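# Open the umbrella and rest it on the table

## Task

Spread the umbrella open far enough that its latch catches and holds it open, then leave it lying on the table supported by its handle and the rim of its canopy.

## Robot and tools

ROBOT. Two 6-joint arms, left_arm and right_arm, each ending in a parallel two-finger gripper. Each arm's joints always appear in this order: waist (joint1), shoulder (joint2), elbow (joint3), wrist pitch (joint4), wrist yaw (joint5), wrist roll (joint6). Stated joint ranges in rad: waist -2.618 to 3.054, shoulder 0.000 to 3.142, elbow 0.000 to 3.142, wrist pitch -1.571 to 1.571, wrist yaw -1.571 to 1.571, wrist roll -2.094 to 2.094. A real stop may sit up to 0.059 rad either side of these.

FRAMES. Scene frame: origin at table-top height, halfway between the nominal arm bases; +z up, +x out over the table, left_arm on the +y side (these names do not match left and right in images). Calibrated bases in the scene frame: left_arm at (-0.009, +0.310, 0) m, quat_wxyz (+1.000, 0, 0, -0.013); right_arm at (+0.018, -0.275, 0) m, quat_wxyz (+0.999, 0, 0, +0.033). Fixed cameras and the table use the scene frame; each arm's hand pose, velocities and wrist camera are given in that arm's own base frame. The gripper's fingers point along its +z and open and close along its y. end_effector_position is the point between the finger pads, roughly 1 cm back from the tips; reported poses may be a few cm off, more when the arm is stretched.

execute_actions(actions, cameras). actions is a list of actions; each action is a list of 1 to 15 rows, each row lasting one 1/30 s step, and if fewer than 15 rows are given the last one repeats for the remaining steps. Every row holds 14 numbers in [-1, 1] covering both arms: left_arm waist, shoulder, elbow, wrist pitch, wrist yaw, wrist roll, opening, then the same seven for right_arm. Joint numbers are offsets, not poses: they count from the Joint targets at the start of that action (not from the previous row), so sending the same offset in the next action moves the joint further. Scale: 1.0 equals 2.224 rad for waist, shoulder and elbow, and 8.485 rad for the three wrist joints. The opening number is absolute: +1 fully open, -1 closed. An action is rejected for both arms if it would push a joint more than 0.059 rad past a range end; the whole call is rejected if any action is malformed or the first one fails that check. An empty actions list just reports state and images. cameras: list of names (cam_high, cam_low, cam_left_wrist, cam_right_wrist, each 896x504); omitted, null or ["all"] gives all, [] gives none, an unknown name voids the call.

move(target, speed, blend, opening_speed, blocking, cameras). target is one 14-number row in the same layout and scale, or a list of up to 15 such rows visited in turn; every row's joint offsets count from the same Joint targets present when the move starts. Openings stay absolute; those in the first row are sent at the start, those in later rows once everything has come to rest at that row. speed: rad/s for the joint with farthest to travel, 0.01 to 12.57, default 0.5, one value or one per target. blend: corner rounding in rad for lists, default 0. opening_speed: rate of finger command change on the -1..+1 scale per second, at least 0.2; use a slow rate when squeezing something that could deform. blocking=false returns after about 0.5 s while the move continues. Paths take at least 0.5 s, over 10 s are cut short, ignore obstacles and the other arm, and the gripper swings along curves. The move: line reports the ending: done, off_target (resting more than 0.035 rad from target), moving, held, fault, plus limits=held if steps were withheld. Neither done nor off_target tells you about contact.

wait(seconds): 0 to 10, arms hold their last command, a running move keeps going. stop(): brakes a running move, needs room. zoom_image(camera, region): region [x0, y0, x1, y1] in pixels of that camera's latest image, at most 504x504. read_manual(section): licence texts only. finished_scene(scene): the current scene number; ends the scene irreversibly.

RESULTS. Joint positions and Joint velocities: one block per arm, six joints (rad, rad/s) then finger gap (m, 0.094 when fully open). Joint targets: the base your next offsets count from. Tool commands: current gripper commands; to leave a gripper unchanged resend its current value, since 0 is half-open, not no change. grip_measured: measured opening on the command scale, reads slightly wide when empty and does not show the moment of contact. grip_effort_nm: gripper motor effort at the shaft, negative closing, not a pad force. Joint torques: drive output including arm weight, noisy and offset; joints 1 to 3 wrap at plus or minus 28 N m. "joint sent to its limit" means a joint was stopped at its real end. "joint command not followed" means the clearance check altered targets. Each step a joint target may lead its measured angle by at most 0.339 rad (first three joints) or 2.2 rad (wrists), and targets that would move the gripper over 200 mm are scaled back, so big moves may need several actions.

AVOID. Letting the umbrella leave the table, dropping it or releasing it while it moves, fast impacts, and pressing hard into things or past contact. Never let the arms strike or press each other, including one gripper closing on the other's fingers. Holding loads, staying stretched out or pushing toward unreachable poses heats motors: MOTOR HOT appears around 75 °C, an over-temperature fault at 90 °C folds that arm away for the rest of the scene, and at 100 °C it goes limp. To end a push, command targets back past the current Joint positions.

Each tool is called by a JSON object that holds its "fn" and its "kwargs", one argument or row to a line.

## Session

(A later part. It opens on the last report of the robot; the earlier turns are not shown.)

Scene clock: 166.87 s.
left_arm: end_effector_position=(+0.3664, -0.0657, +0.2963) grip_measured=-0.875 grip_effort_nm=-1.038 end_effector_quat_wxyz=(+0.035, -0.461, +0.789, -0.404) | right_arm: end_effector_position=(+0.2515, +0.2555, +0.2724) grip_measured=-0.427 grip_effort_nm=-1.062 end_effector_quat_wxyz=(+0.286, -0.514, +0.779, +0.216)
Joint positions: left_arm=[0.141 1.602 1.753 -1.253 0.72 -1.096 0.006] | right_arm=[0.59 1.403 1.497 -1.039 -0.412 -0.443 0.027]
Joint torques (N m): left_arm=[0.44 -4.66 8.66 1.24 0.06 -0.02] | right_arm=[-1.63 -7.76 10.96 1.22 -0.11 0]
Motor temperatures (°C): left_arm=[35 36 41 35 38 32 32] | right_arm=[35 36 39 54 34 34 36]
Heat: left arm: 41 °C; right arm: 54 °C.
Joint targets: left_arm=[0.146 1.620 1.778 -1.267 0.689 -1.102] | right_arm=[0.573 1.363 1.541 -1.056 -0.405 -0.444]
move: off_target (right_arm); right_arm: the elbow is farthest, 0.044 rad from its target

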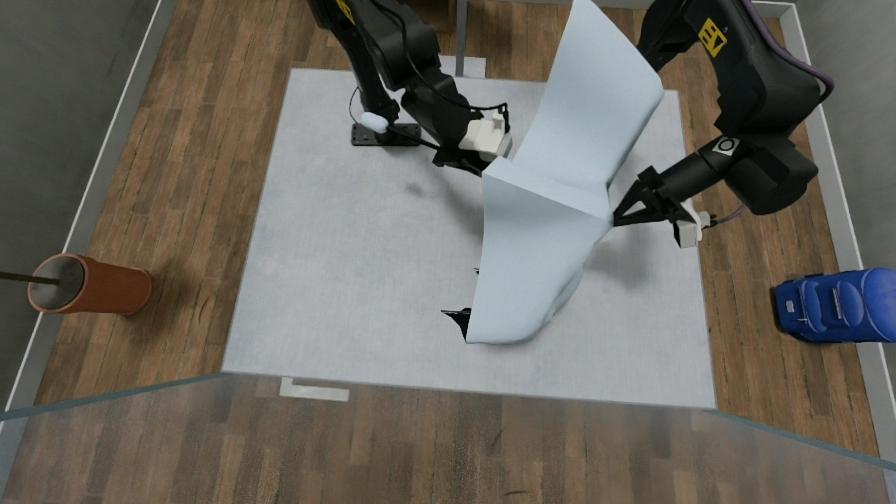

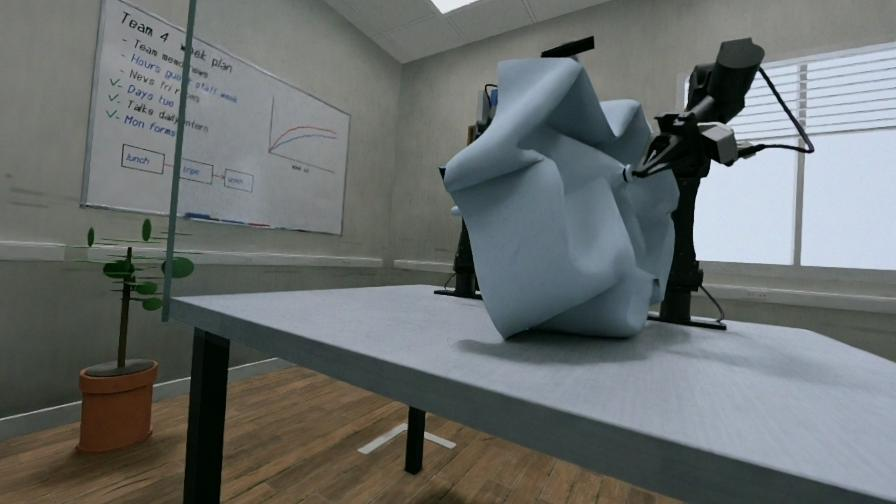

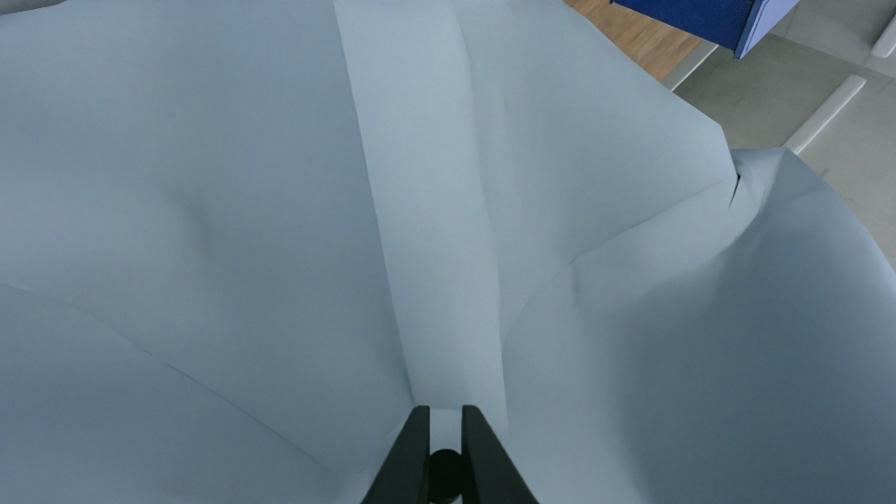

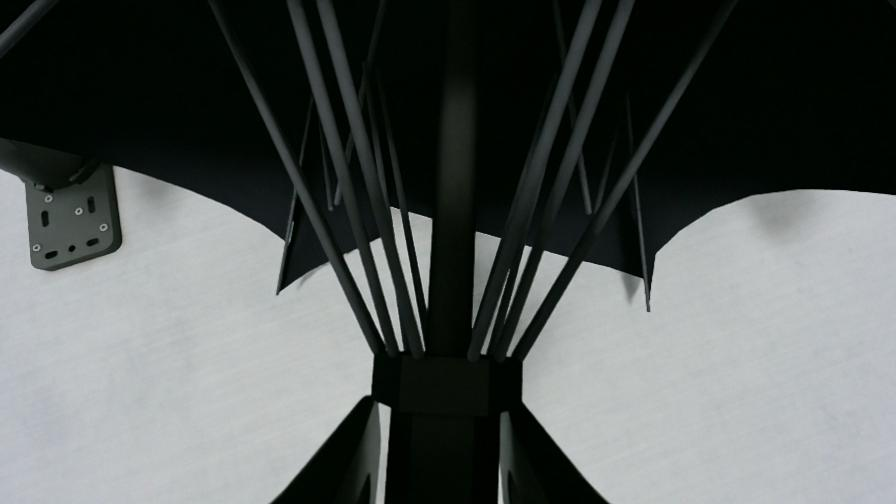

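{"fn": "move", "kwargs": {
  "target": [
    [0,0,0,0,0,0,-1,0.0463,0.0886,0.0872,0.007,0.0077,0.0098,-1],
    [-0.0135,0,0,0,0,0,-1,0.0618,0.14,0.1495,0.009,0.0105,0.013,-1]
  ],
  "speed": 0.15,
  "blend": 0.03
}}

Scene clock: 173.57 s.
left_arm: end_effector_position=(+0.3837, -0.0406, +0.2876) grip_measured=-0.876 grip_effort_nm=-1.028 end_effector_quat_wxyz=(+0.092, -0.483, +0.793, -0.361) | right_arm: end_effector_position=(+0.2762, +0.3051, +0.2882) grip_measured=-0.427 grip_effort_nm=-1.062 end_effector_quat_wxyz=(+0.267, -0.512, +0.792, +0.198)
Joint positions: left_arm=[0.15 1.611 1.757 -1.195 0.584 -1.105 0.006] | right_arm=[0.699 1.646 1.826 -1.14 -0.314 -0.349 0.027]
Joint torques (N m): left_arm=[-2.95 -5.42 8.4 0.76 1.3 0.07] | right_arm=[1.24 -4.33 10.99 2.85 -0.19 0.18]
Heat: left arm: 42 °C; right arm: 50 °C.
Joint targets: left_arm=[0.116 1.620 1.778 -1.267 0.689 -1.103] | right_arm=[0.711 1.675 1.874 -0.980 -0.316 -0.333]
move: off_target (left_arm, right_arm); left_arm: the wrist yaw is farthest, 0.105 rad from its target; right_arm: the wrist pitch is farthest, 0.160 rad from its target

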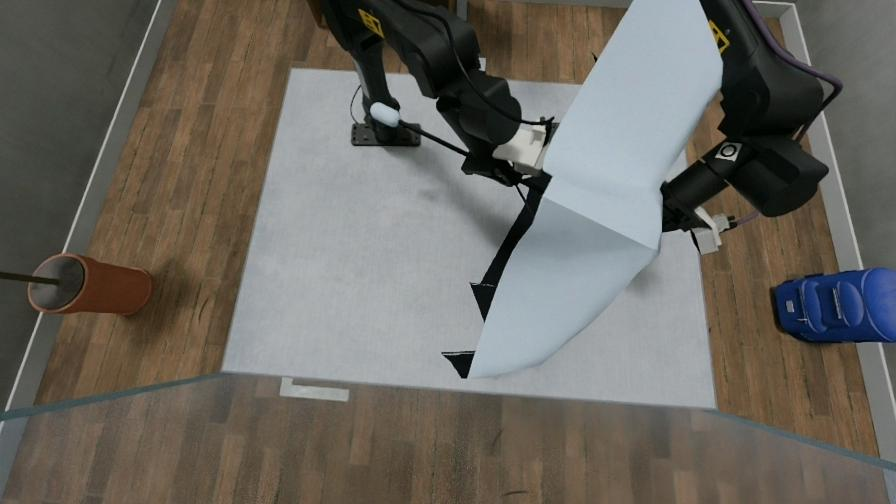

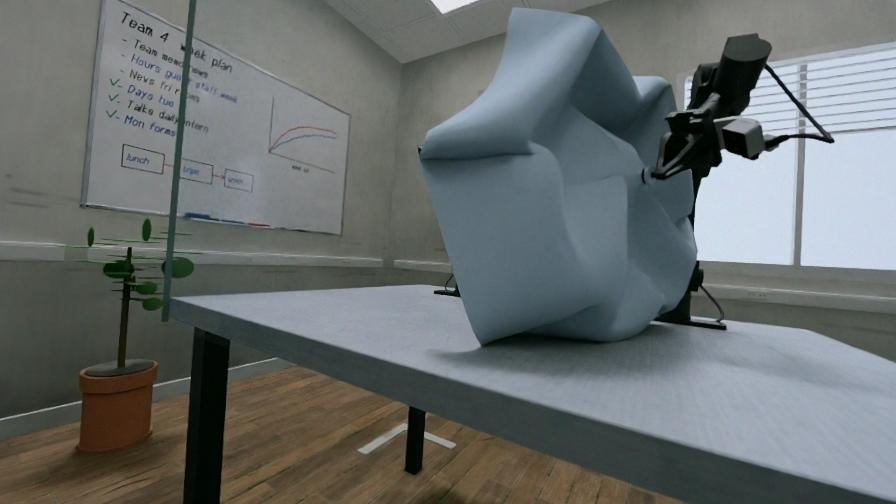

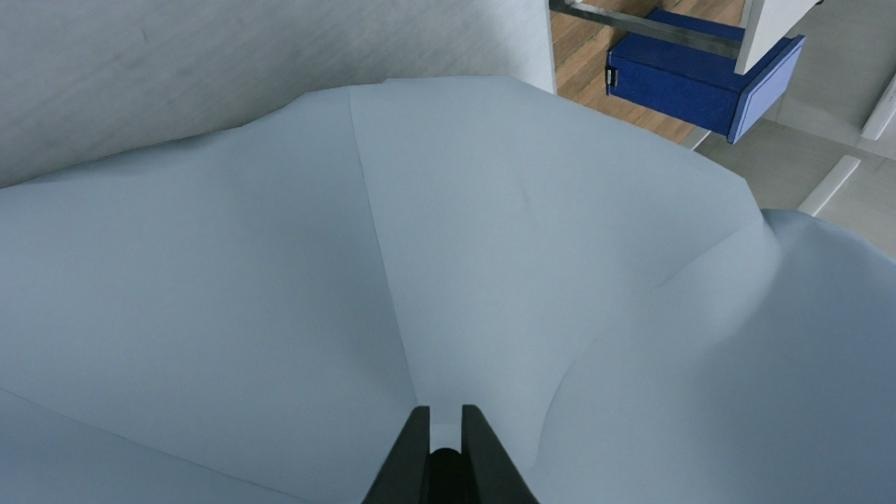

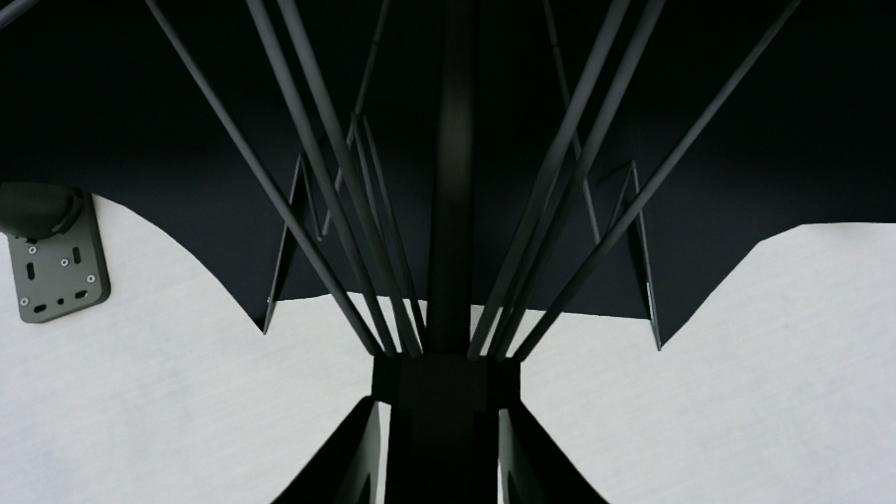

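{"fn": "move", "kwargs": {
  "target": [-0.018,0,0,0,0.0094,0,-1,0.0153,0.0513,0.062,0.004,0.0027,0.0032,-1],
  "speed": 0.1
}}

Scene clock: 178.27 s.
left_arm: end_effector_position=(+0.3939, -0.0339, +0.2888) grip_measured=-0.876 grip_effort_nm=-1.038 end_effector_quat_wxyz=(+0.118, -0.482, +0.792, -0.355) | right_arm: end_effector_position=(+0.2861, +0.3197, +0.2945) grip_measured=-0.427 grip_effort_nm=-1.062 end_effector_quat_wxyz=(+0.261, -0.505, +0.800, +0.191)
Joint positions: left_arm=[0.15 1.615 1.757 -1.148 0.551 -1.107 0.006] | right_arm=[0.723 1.74 1.971 -1.199 -0.281 -0.315 0.027]
Joint torques (N m): left_arm=[-6.41 -5.76 8.5 0.38 2.4 0.1] | right_arm=[2.22 -3.41 10.22 3.7 -0.27 0.1]
Heat: left arm: 42 °C; right arm: 51 °C.
Joint targets: left_arm=[0.076 1.620 1.778 -1.267 0.769 -1.103] | right_arm=[0.745 1.789 2.011 -0.946 -0.293 -0.306]
move: off_target (left_arm, right_arm); left_arm: the wrist yaw is farthest, 0.218 rad from its target; right_arm: the wrist pitch is farthest, 0.253 rad from its target

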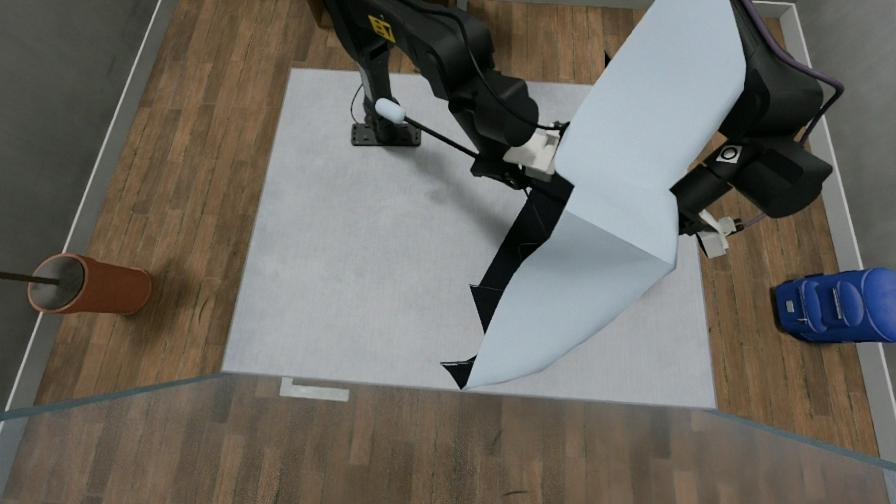

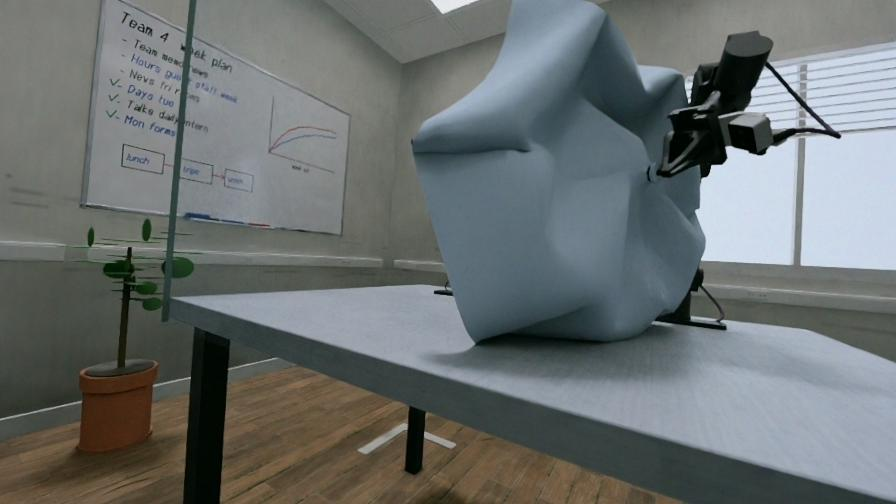

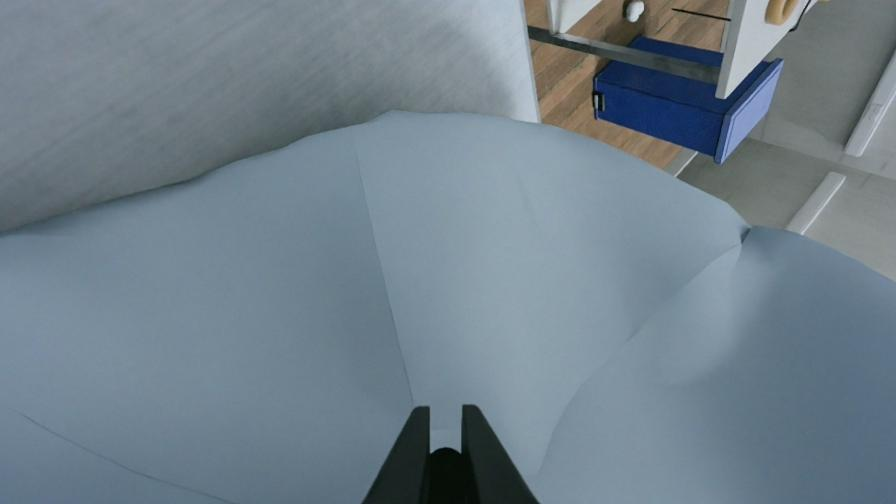

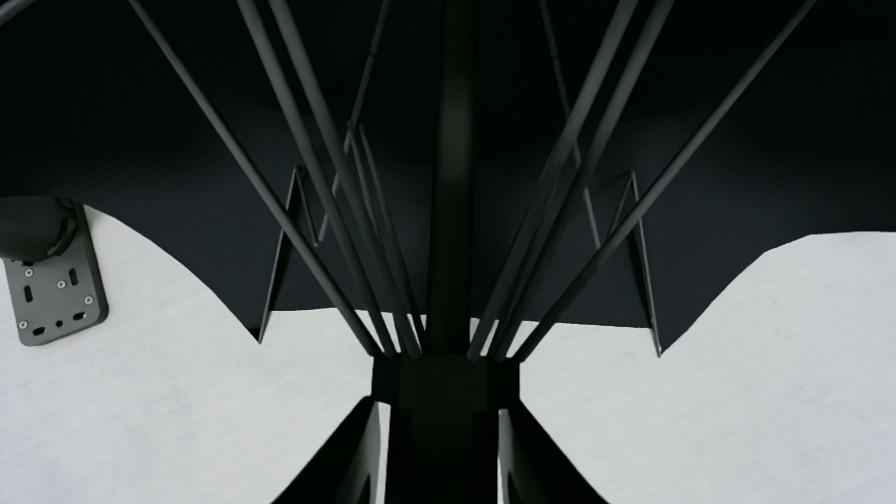

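{"fn": "move", "kwargs": {
  "target": [-0.036,0,0,0,0.0236,0,-1,0.0225,0.06,0.07,0.018,0,0,-1],
  "speed": 0.1
}}

Scene clock: 183.90 s.
left_arm: end_effector_position=(+0.4131, -0.0336, +0.3028) grip_measured=-0.876 grip_effort_nm=-1.043 end_effector_quat_wxyz=(+0.158, -0.464, +0.787, -0.374) | right_arm: end_effector_position=(+0.3146, +0.3400, +0.3174) grip_measured=-0.427 grip_effort_nm=-1.072 end_effector_quat_wxyz=(+0.308, -0.490, +0.797, +0.173)
Joint positions: left_arm=[0.143 1.622 1.769 -1.052 0.55 -1.117 0.006] | right_arm=[0.742 1.837 2.146 -1.182 -0.21 -0.285 0.027]
Joint torques (N m): left_arm=[-12.81 -6.45 7.62 -0.46 4.34 0.2] | right_arm=[5.34 -1.44 8.42 5.1 -1.03 -0.19]
Motor temperatures (°C): left_arm=[35 37 42 35 39 32 33] | right_arm=[35 36 39 55 33 34 36]
Heat: left arm: 42 °C; right arm: 55 °C.
Joint targets: left_arm=[-0.005 1.620 1.778 -1.267 0.969 -1.102] | right_arm=[0.795 1.922 2.167 -0.793 -0.293 -0.306]
move: off_target (left_arm, right_arm); left_arm: the wrist yaw is farthest, 0.419 rad from its target; right_arm: the wrist pitch is farthest, 0.389 rad from its target

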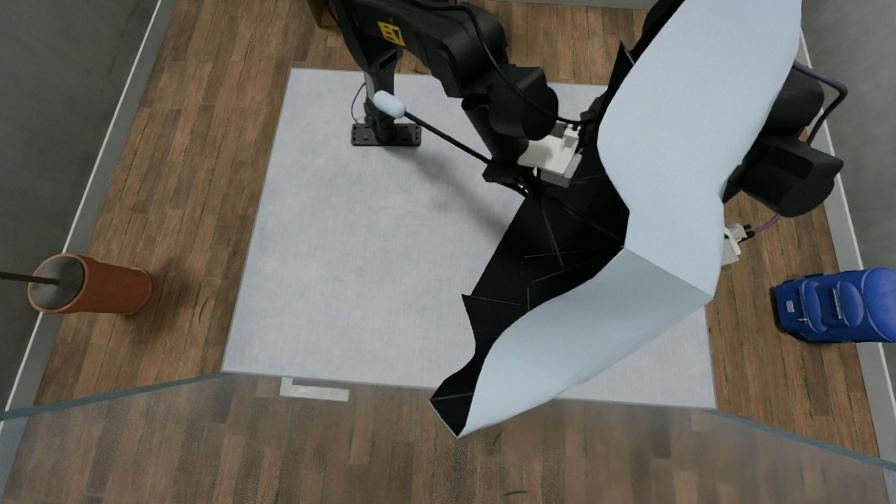

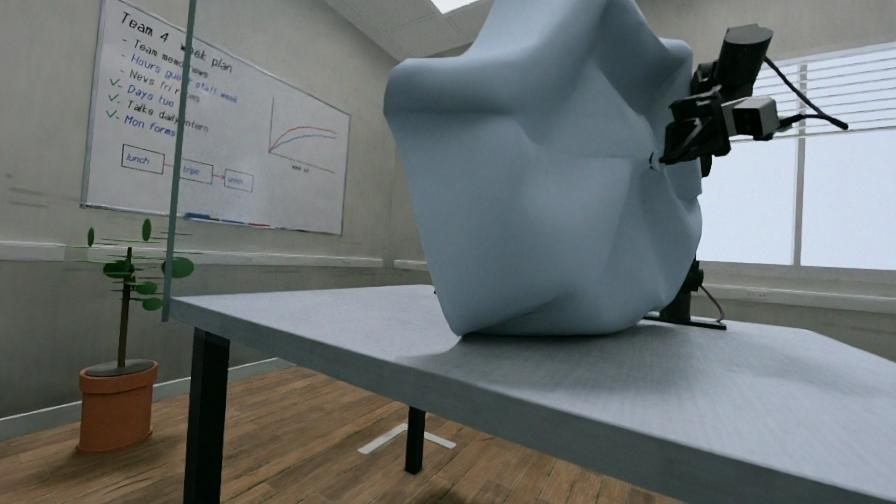

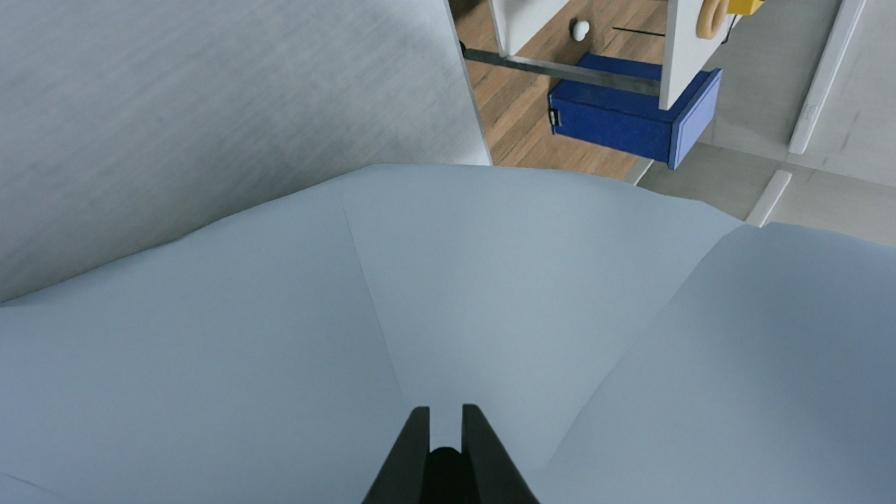

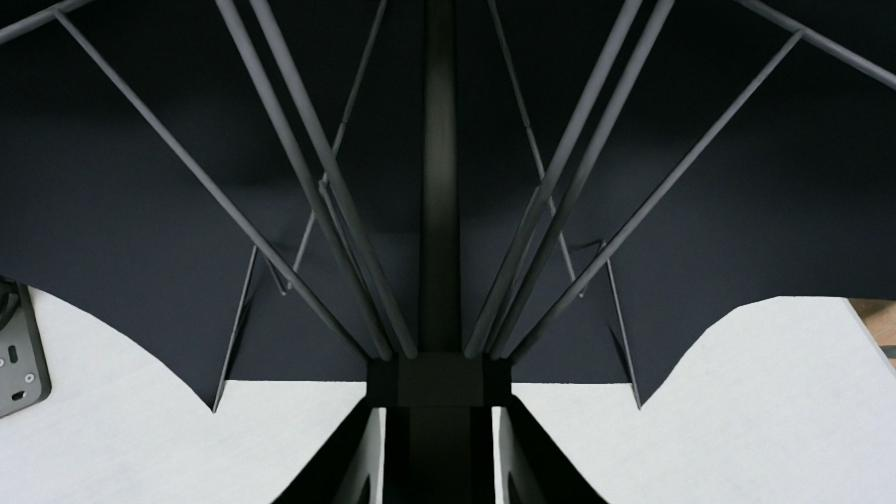

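{"fn": "move", "kwargs": {
  "target": [-0.045,0,0,-0.018,0.0236,0,-1,0.0225,0.04,0.04,0.012,0,0,-1],
  "speed": 0.1
}}

Scene clock: 188.00 s.
left_arm: end_effector_position=(+0.4172, -0.0401, +0.3082) grip_measured=-0.876 grip_effort_nm=-1.033 end_effector_quat_wxyz=(+0.163, -0.458, +0.787, -0.380) | right_arm: end_effector_position=(+0.3239, +0.3461, +0.3211) grip_measured=-0.427 grip_effort_nm=-1.067 end_effector_quat_wxyz=(+0.320, -0.497, +0.794, +0.146)
Joint positions: left_arm=[0.125 1.626 1.782 -1.036 0.547 -1.132 0.006] | right_arm=[0.761 1.893 2.24 -1.213 -0.148 -0.303 0.027]
Joint torques (N m): left_arm=[-19.44 -6.79 6.58 -2.1 6.19 0.37] | right_arm=[8.4 0.85 7.72 6.38 -1.7 -0.01]
Motor temperatures (°C): left_arm=[37 37 42 36 46 32 33] | right_arm=[35 35 38 62 34 34 36]
Heat: left arm: 46 °C; right arm: 62 °C.
Joint targets: left_arm=[-0.099 1.621 1.779 -1.411 1.155 -1.103] | right_arm=[0.845 2.011 2.256 -0.691 -0.293 -0.306]
move: off_target (left_arm, right_arm); left_arm: the wrist yaw is farthest, 0.622 rad from its target; right_arm: the wrist pitch is farthest, 0.522 rad from its target

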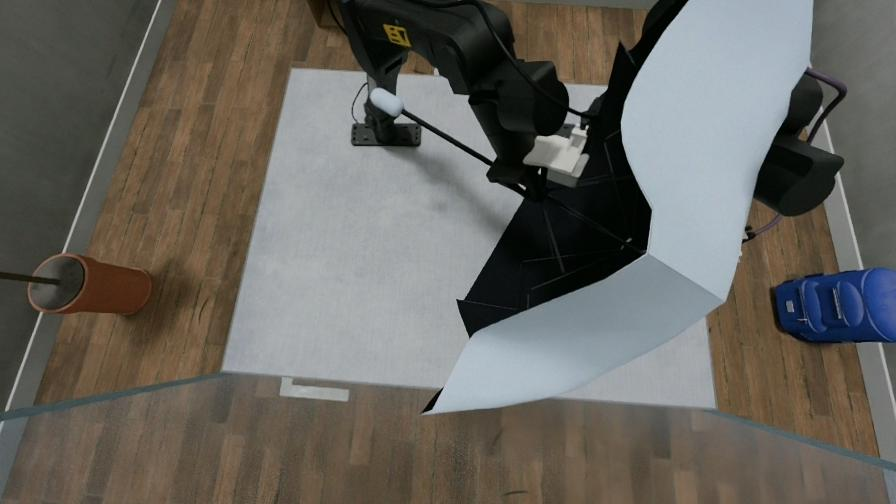

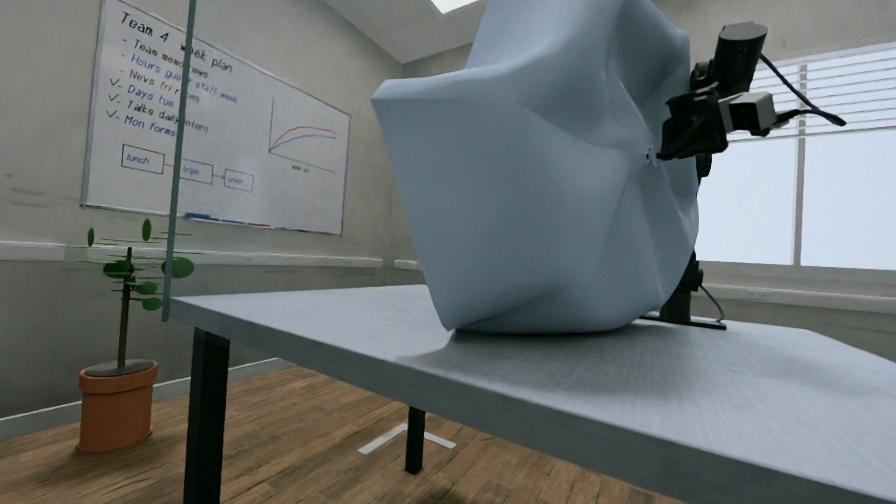

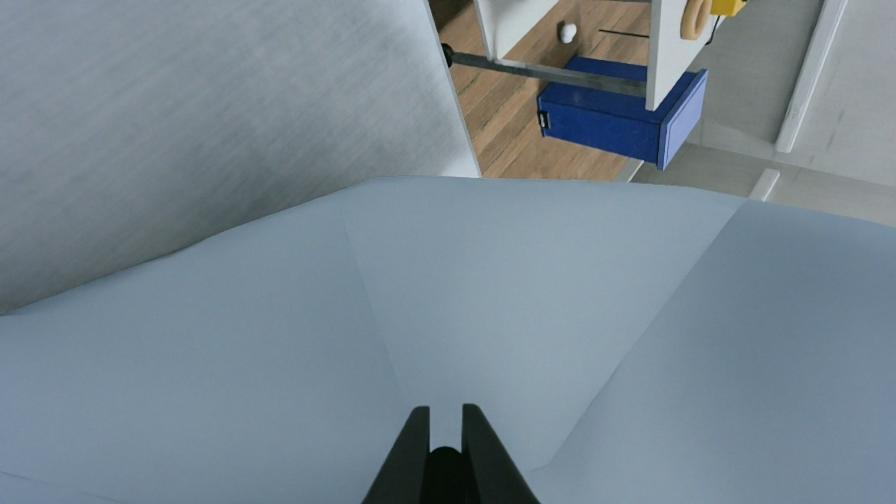

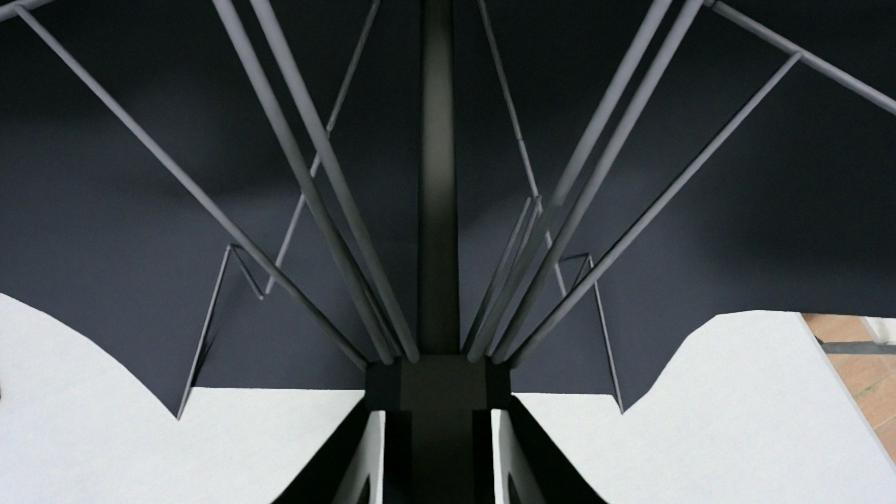

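{"fn": "move", "kwargs": {
  "target": [-0.025,0,0,-0.01,0.018,0,-1,0.03,0.04,0.03,0.02,-0.01,0,-1],
  "speed": 0.15
}}

Scene clock: 195.10 s.
left_arm: end_effector_position=(+0.3947, -0.1050, +0.3336) grip_measured=-0.876 grip_effort_nm=-1.038 end_effector_quat_wxyz=(+0.088, -0.375, +0.799, -0.463) | right_arm: end_effector_position=(+0.2862, +0.2721, +0.3012) grip_measured=-0.435 grip_effort_nm=-1.062 end_effector_quat_wxyz=(+0.201, -0.495, +0.843, +0.058)
Joint positions: left_arm=[0.045 1.625 1.814 -1.072 0.768 -1.119 0.006] | right_arm=[0.745 1.86 2.289 -1.578 -0.028 -0.312 0.027]
Joint torques (N m): left_arm=[-12.34 -6.57 4.07 -1.72 4.05 0.17] | right_arm=[2.78 -2.59 5.48 4.26 -1.12 0.05]
Motor temperatures (°C): left_arm=[40 37 42 37 61 32 33] | right_arm=[36 35 38 85 35 34 36]
Heat: left arm: 61 °C; right arm: 85 °C. Fold the right arm in close to its base, or ease its load, before you think long.
Joint targets: left_arm=[-0.098 1.621 1.779 -1.403 1.149 -1.108] | right_arm=[0.773 1.923 2.286 -1.238 -0.128 -0.310]
MOTOR HOT: the wrist pitch of the right arm reports 85 °C; the controller's stop level is 90 °C. To cool a motor, set the load down, stop pushing, or move to a pose that needs little force.
move: held (right_arm; a check stopped the path), off_target (left_arm; braked when a check withheld steps of right_arm); limits=held; left_arm: the wrist yaw is farthest, 0.540 rad from its target; right_arm: the wrist pitch is farthest, 1.056 rad from its target
joint command not followed: on one or more control steps a check withheld the commanded joint targets of the right arm, and it was not sent them on those steps.
cause: the commanded joint targets, or the way to them, would bring a part of the robot too close to another arm (this arm's wrist camera and the left arm's wrist (the part past the wrist yaw), along the way the arms are being sent, or toward where that arm still pushes).

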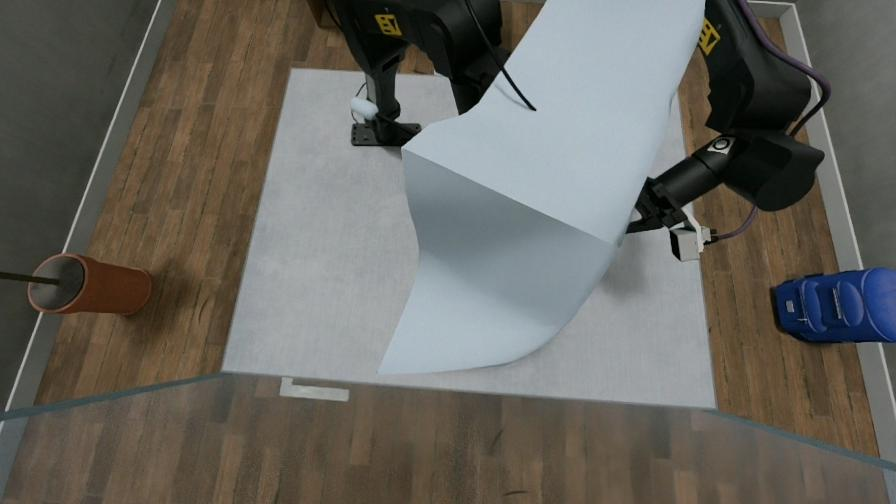

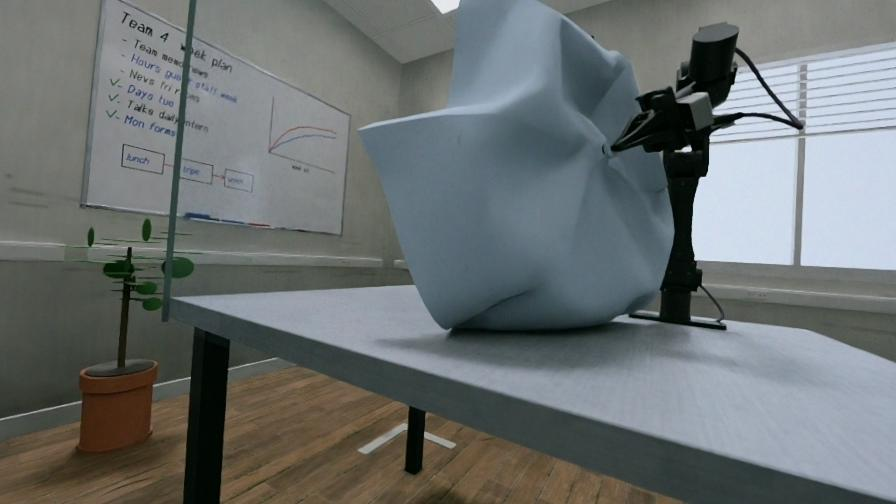

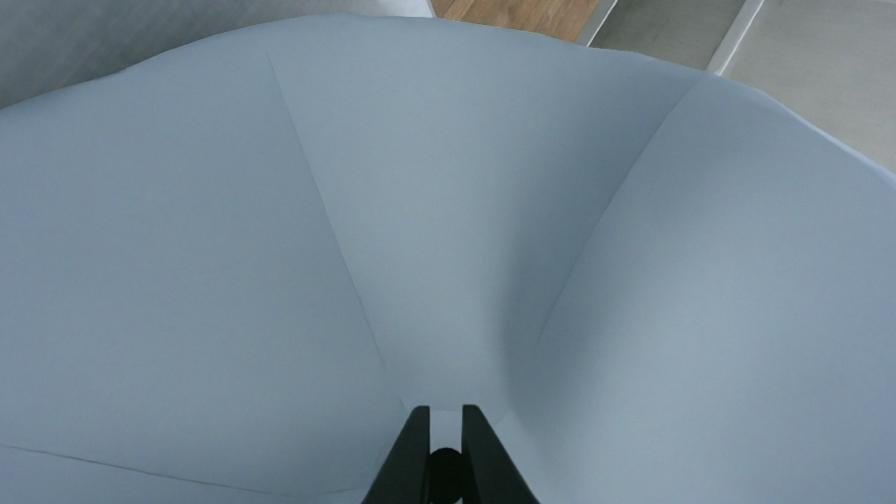

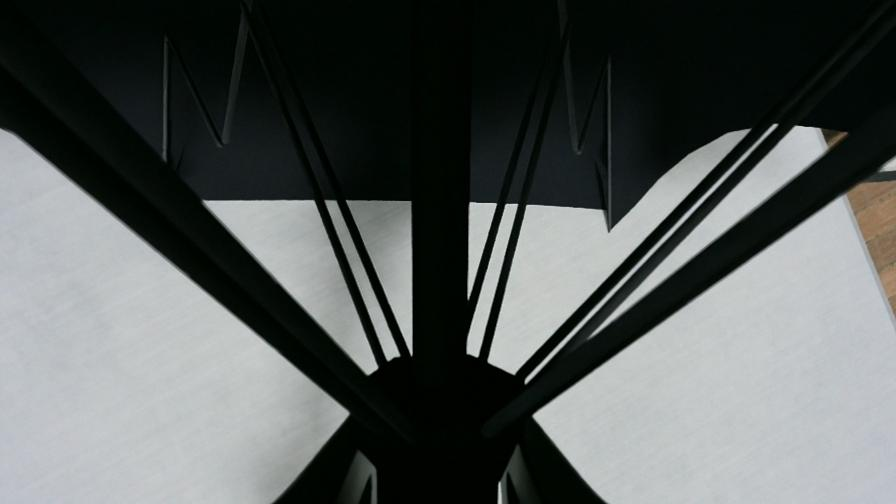

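{"fn": "move", "kwargs": {
  "target": [0.05,0,0,0.03,-0.035,0,-1,-0.0225,0,0,-0.037,0.01,0,-1],
  "speed": 1.5
}}

Scene clock: 196.87 s.
left_arm: end_effector_position=(+0.4026, -0.0976, +0.3298) grip_measured=-0.876 grip_effort_nm=-1.038 end_effector_quat_wxyz=(+0.111, -0.381, +0.800, -0.449) | right_arm: end_effector_position=(+0.2894, +0.2655, +0.2973) grip_measured=-0.436 grip_effort_nm=-1.053 end_effector_quat_wxyz=(+0.192, -0.494, +0.846, +0.053)
Joint positions: left_arm=[0.047 1.625 1.805 -1.042 0.718 -1.119 0.006] | right_arm=[0.728 1.867 2.289 -1.592 -0.026 -0.324 0.027]
Joint torques (N m): left_arm=[-2.85 -6.57 4.83 0.66 1.61 0.16] | right_arm=[-0.49 -3.18 5.57 1.43 -0.21 0.16]
Motor temperatures (°C): left_arm=[40 37 42 37 60 32 33] | right_arm=[36 35 38 83 35 34 36]
Heat: left arm: 60 °C; right arm: 83 °C. Fold the right arm in close to its base, or ease its load, before you think long.
Joint targets: left_arm=[0.014 1.621 1.780 -1.149 0.852 -1.108] | right_arm=[0.723 1.923 2.286 -1.552 -0.043 -0.310]
MOTOR HOT: still on. The wrist pitch of the right arm reports 83 °C.
move: off_target (left_arm, right_arm); left_arm: the wrist yaw is farthest, 0.134 rad from its target; right_arm: the shoulder is farthest, 0.056 rad from its target

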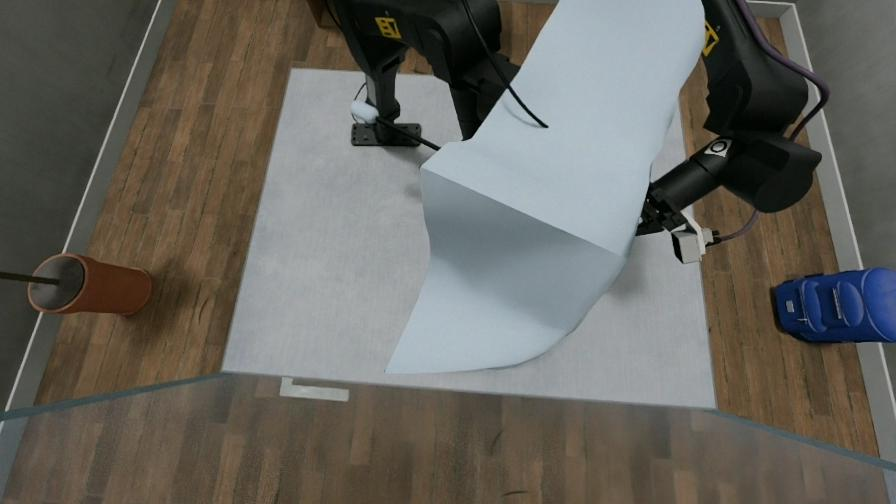

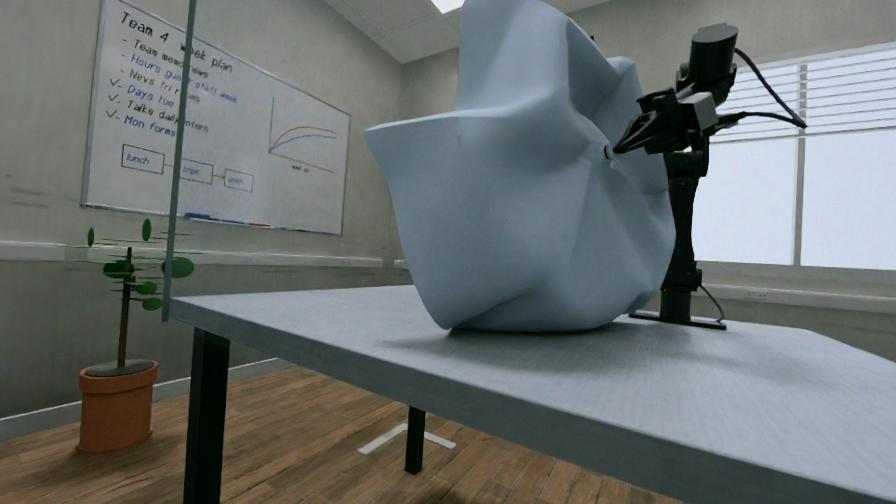

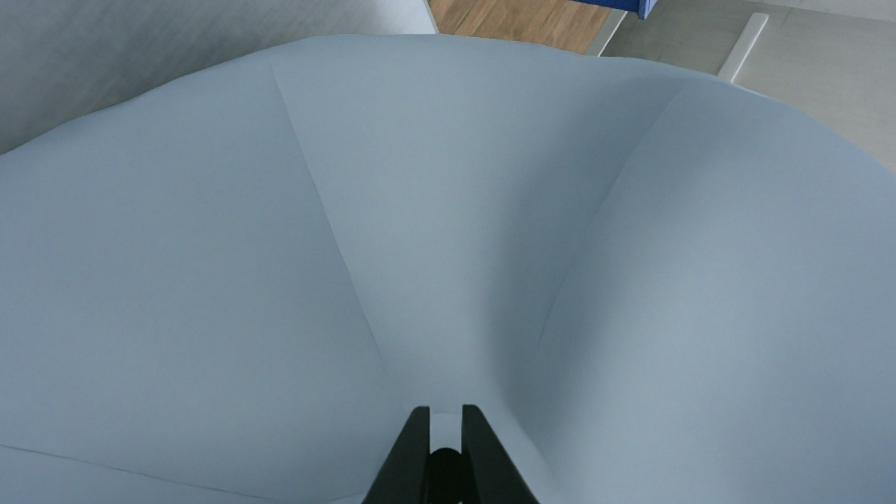

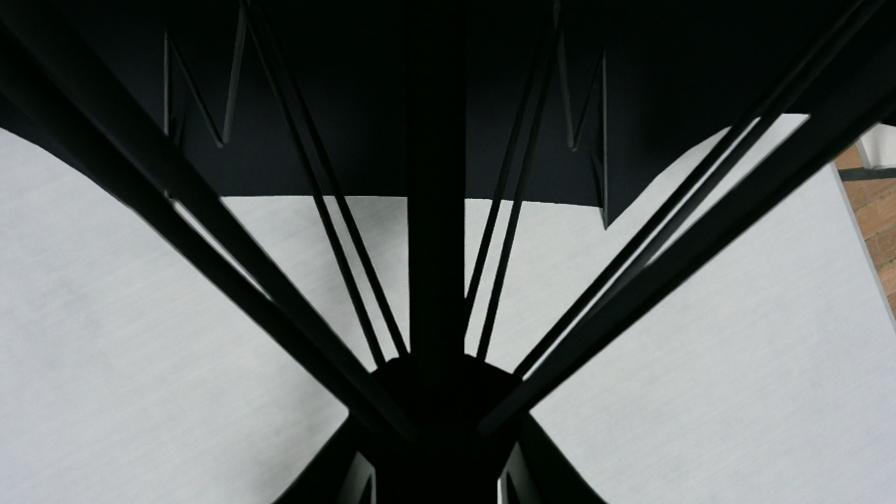

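{"fn": "move", "kwargs": {
  "target": [0.0746,0.1272,0.1659,-0.0271,-0.0173,0.0068,-1,0.0562,-0.1668,-0.3341,0.1187,0.0416,-0.0543,-1],
  "speed": 0.3
}}

Scene clock: 218.57 s.
left_arm: end_effector_position=(+0.4345, -0.0308, +0.3000) grip_measured=-0.876 grip_effort_nm=-1.038 end_effector_quat_wxyz=(+0.066, -0.472, +0.790, -0.386) | right_arm: end_effector_position=(+0.3499, +0.3035, +0.2863) grip_measured=-0.513 grip_effort_nm=-1.057 end_effector_quat_wxyz=(+0.437, -0.581, +0.676, -0.122)
Joint positions: left_arm=[0.185 1.885 2.125 -1.333 0.674 -1.061 0.006] | right_arm=[0.832 1.589 1.556 -0.634 0.315 -0.742 0.023]
Joint torques (N m): left_arm=[-0.43 -6.67 8.28 0.95 0.63 0.17] | right_arm=[1.61 -9.52 6.41 2.51 0.08 -0.25]
Motor temperatures (°C): left_arm=[36 37 41 36 48 32 33] | right_arm=[35 36 37 61 34 34 37]
Heat: left arm: 48 °C; right arm: 61 °C.
Joint targets: left_arm=[0.180 1.904 2.149 -1.378 0.706 -1.050] | right_arm=[0.848 1.552 1.543 -0.544 0.310 -0.771]
MOTOR HOT: cleared for the motors of the right arm.
move: off_target (left_arm, right_arm); left_arm: the wrist pitch is farthest, 0.045 rad from its target; right_arm: the wrist pitch is farthest, 0.089 rad from its target

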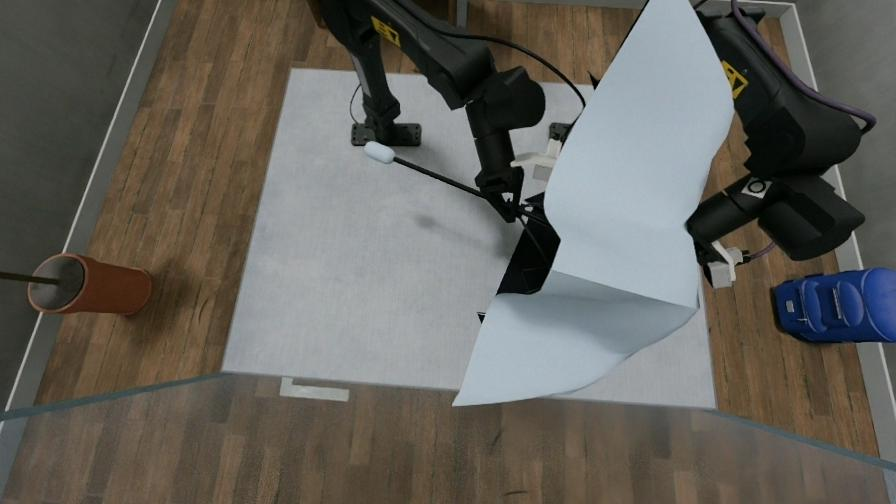

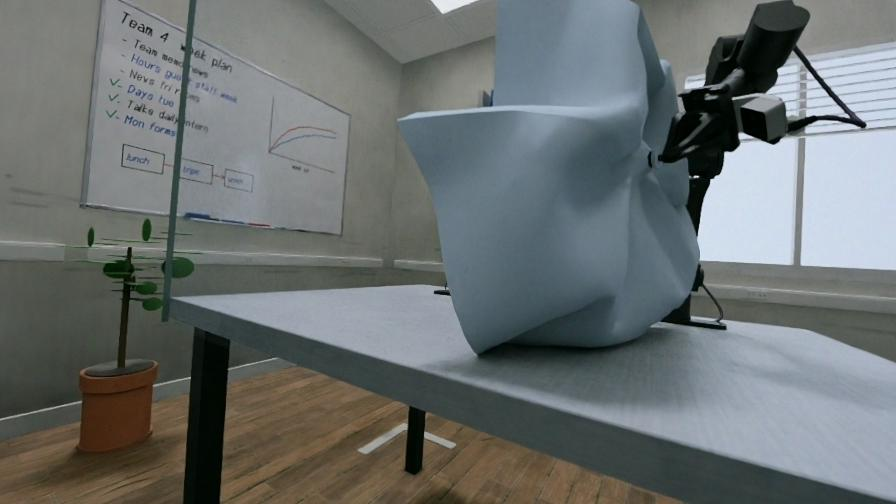

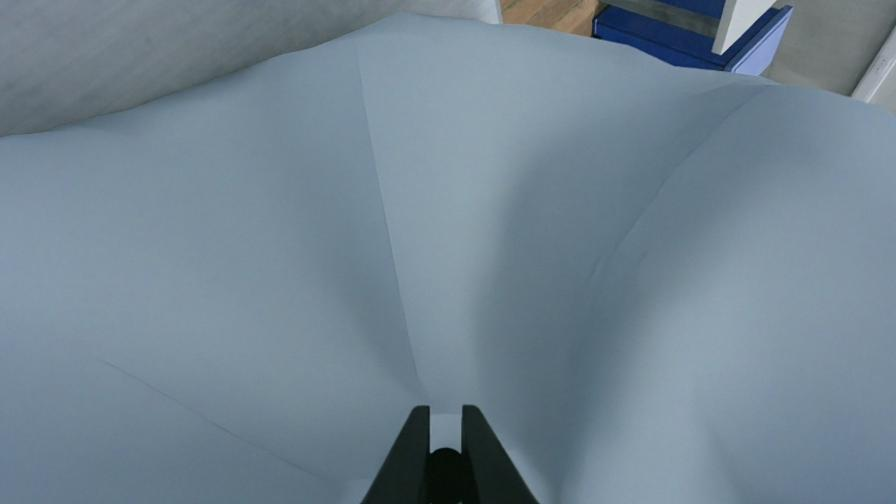

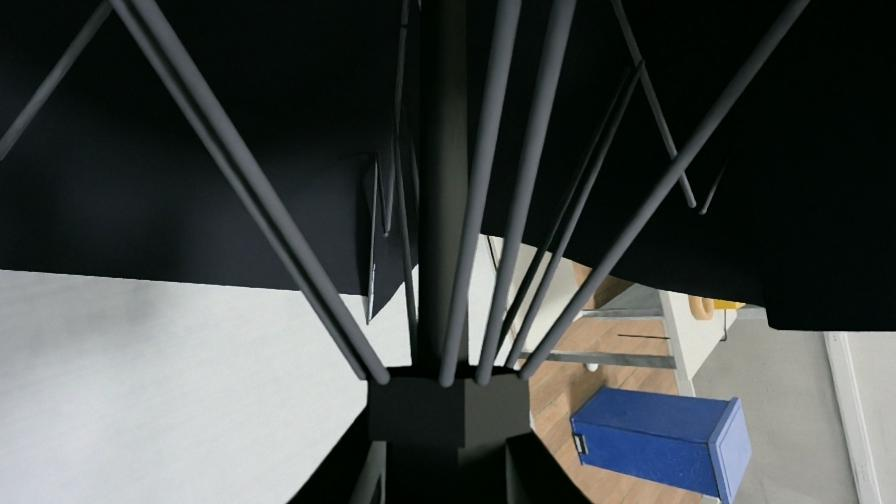

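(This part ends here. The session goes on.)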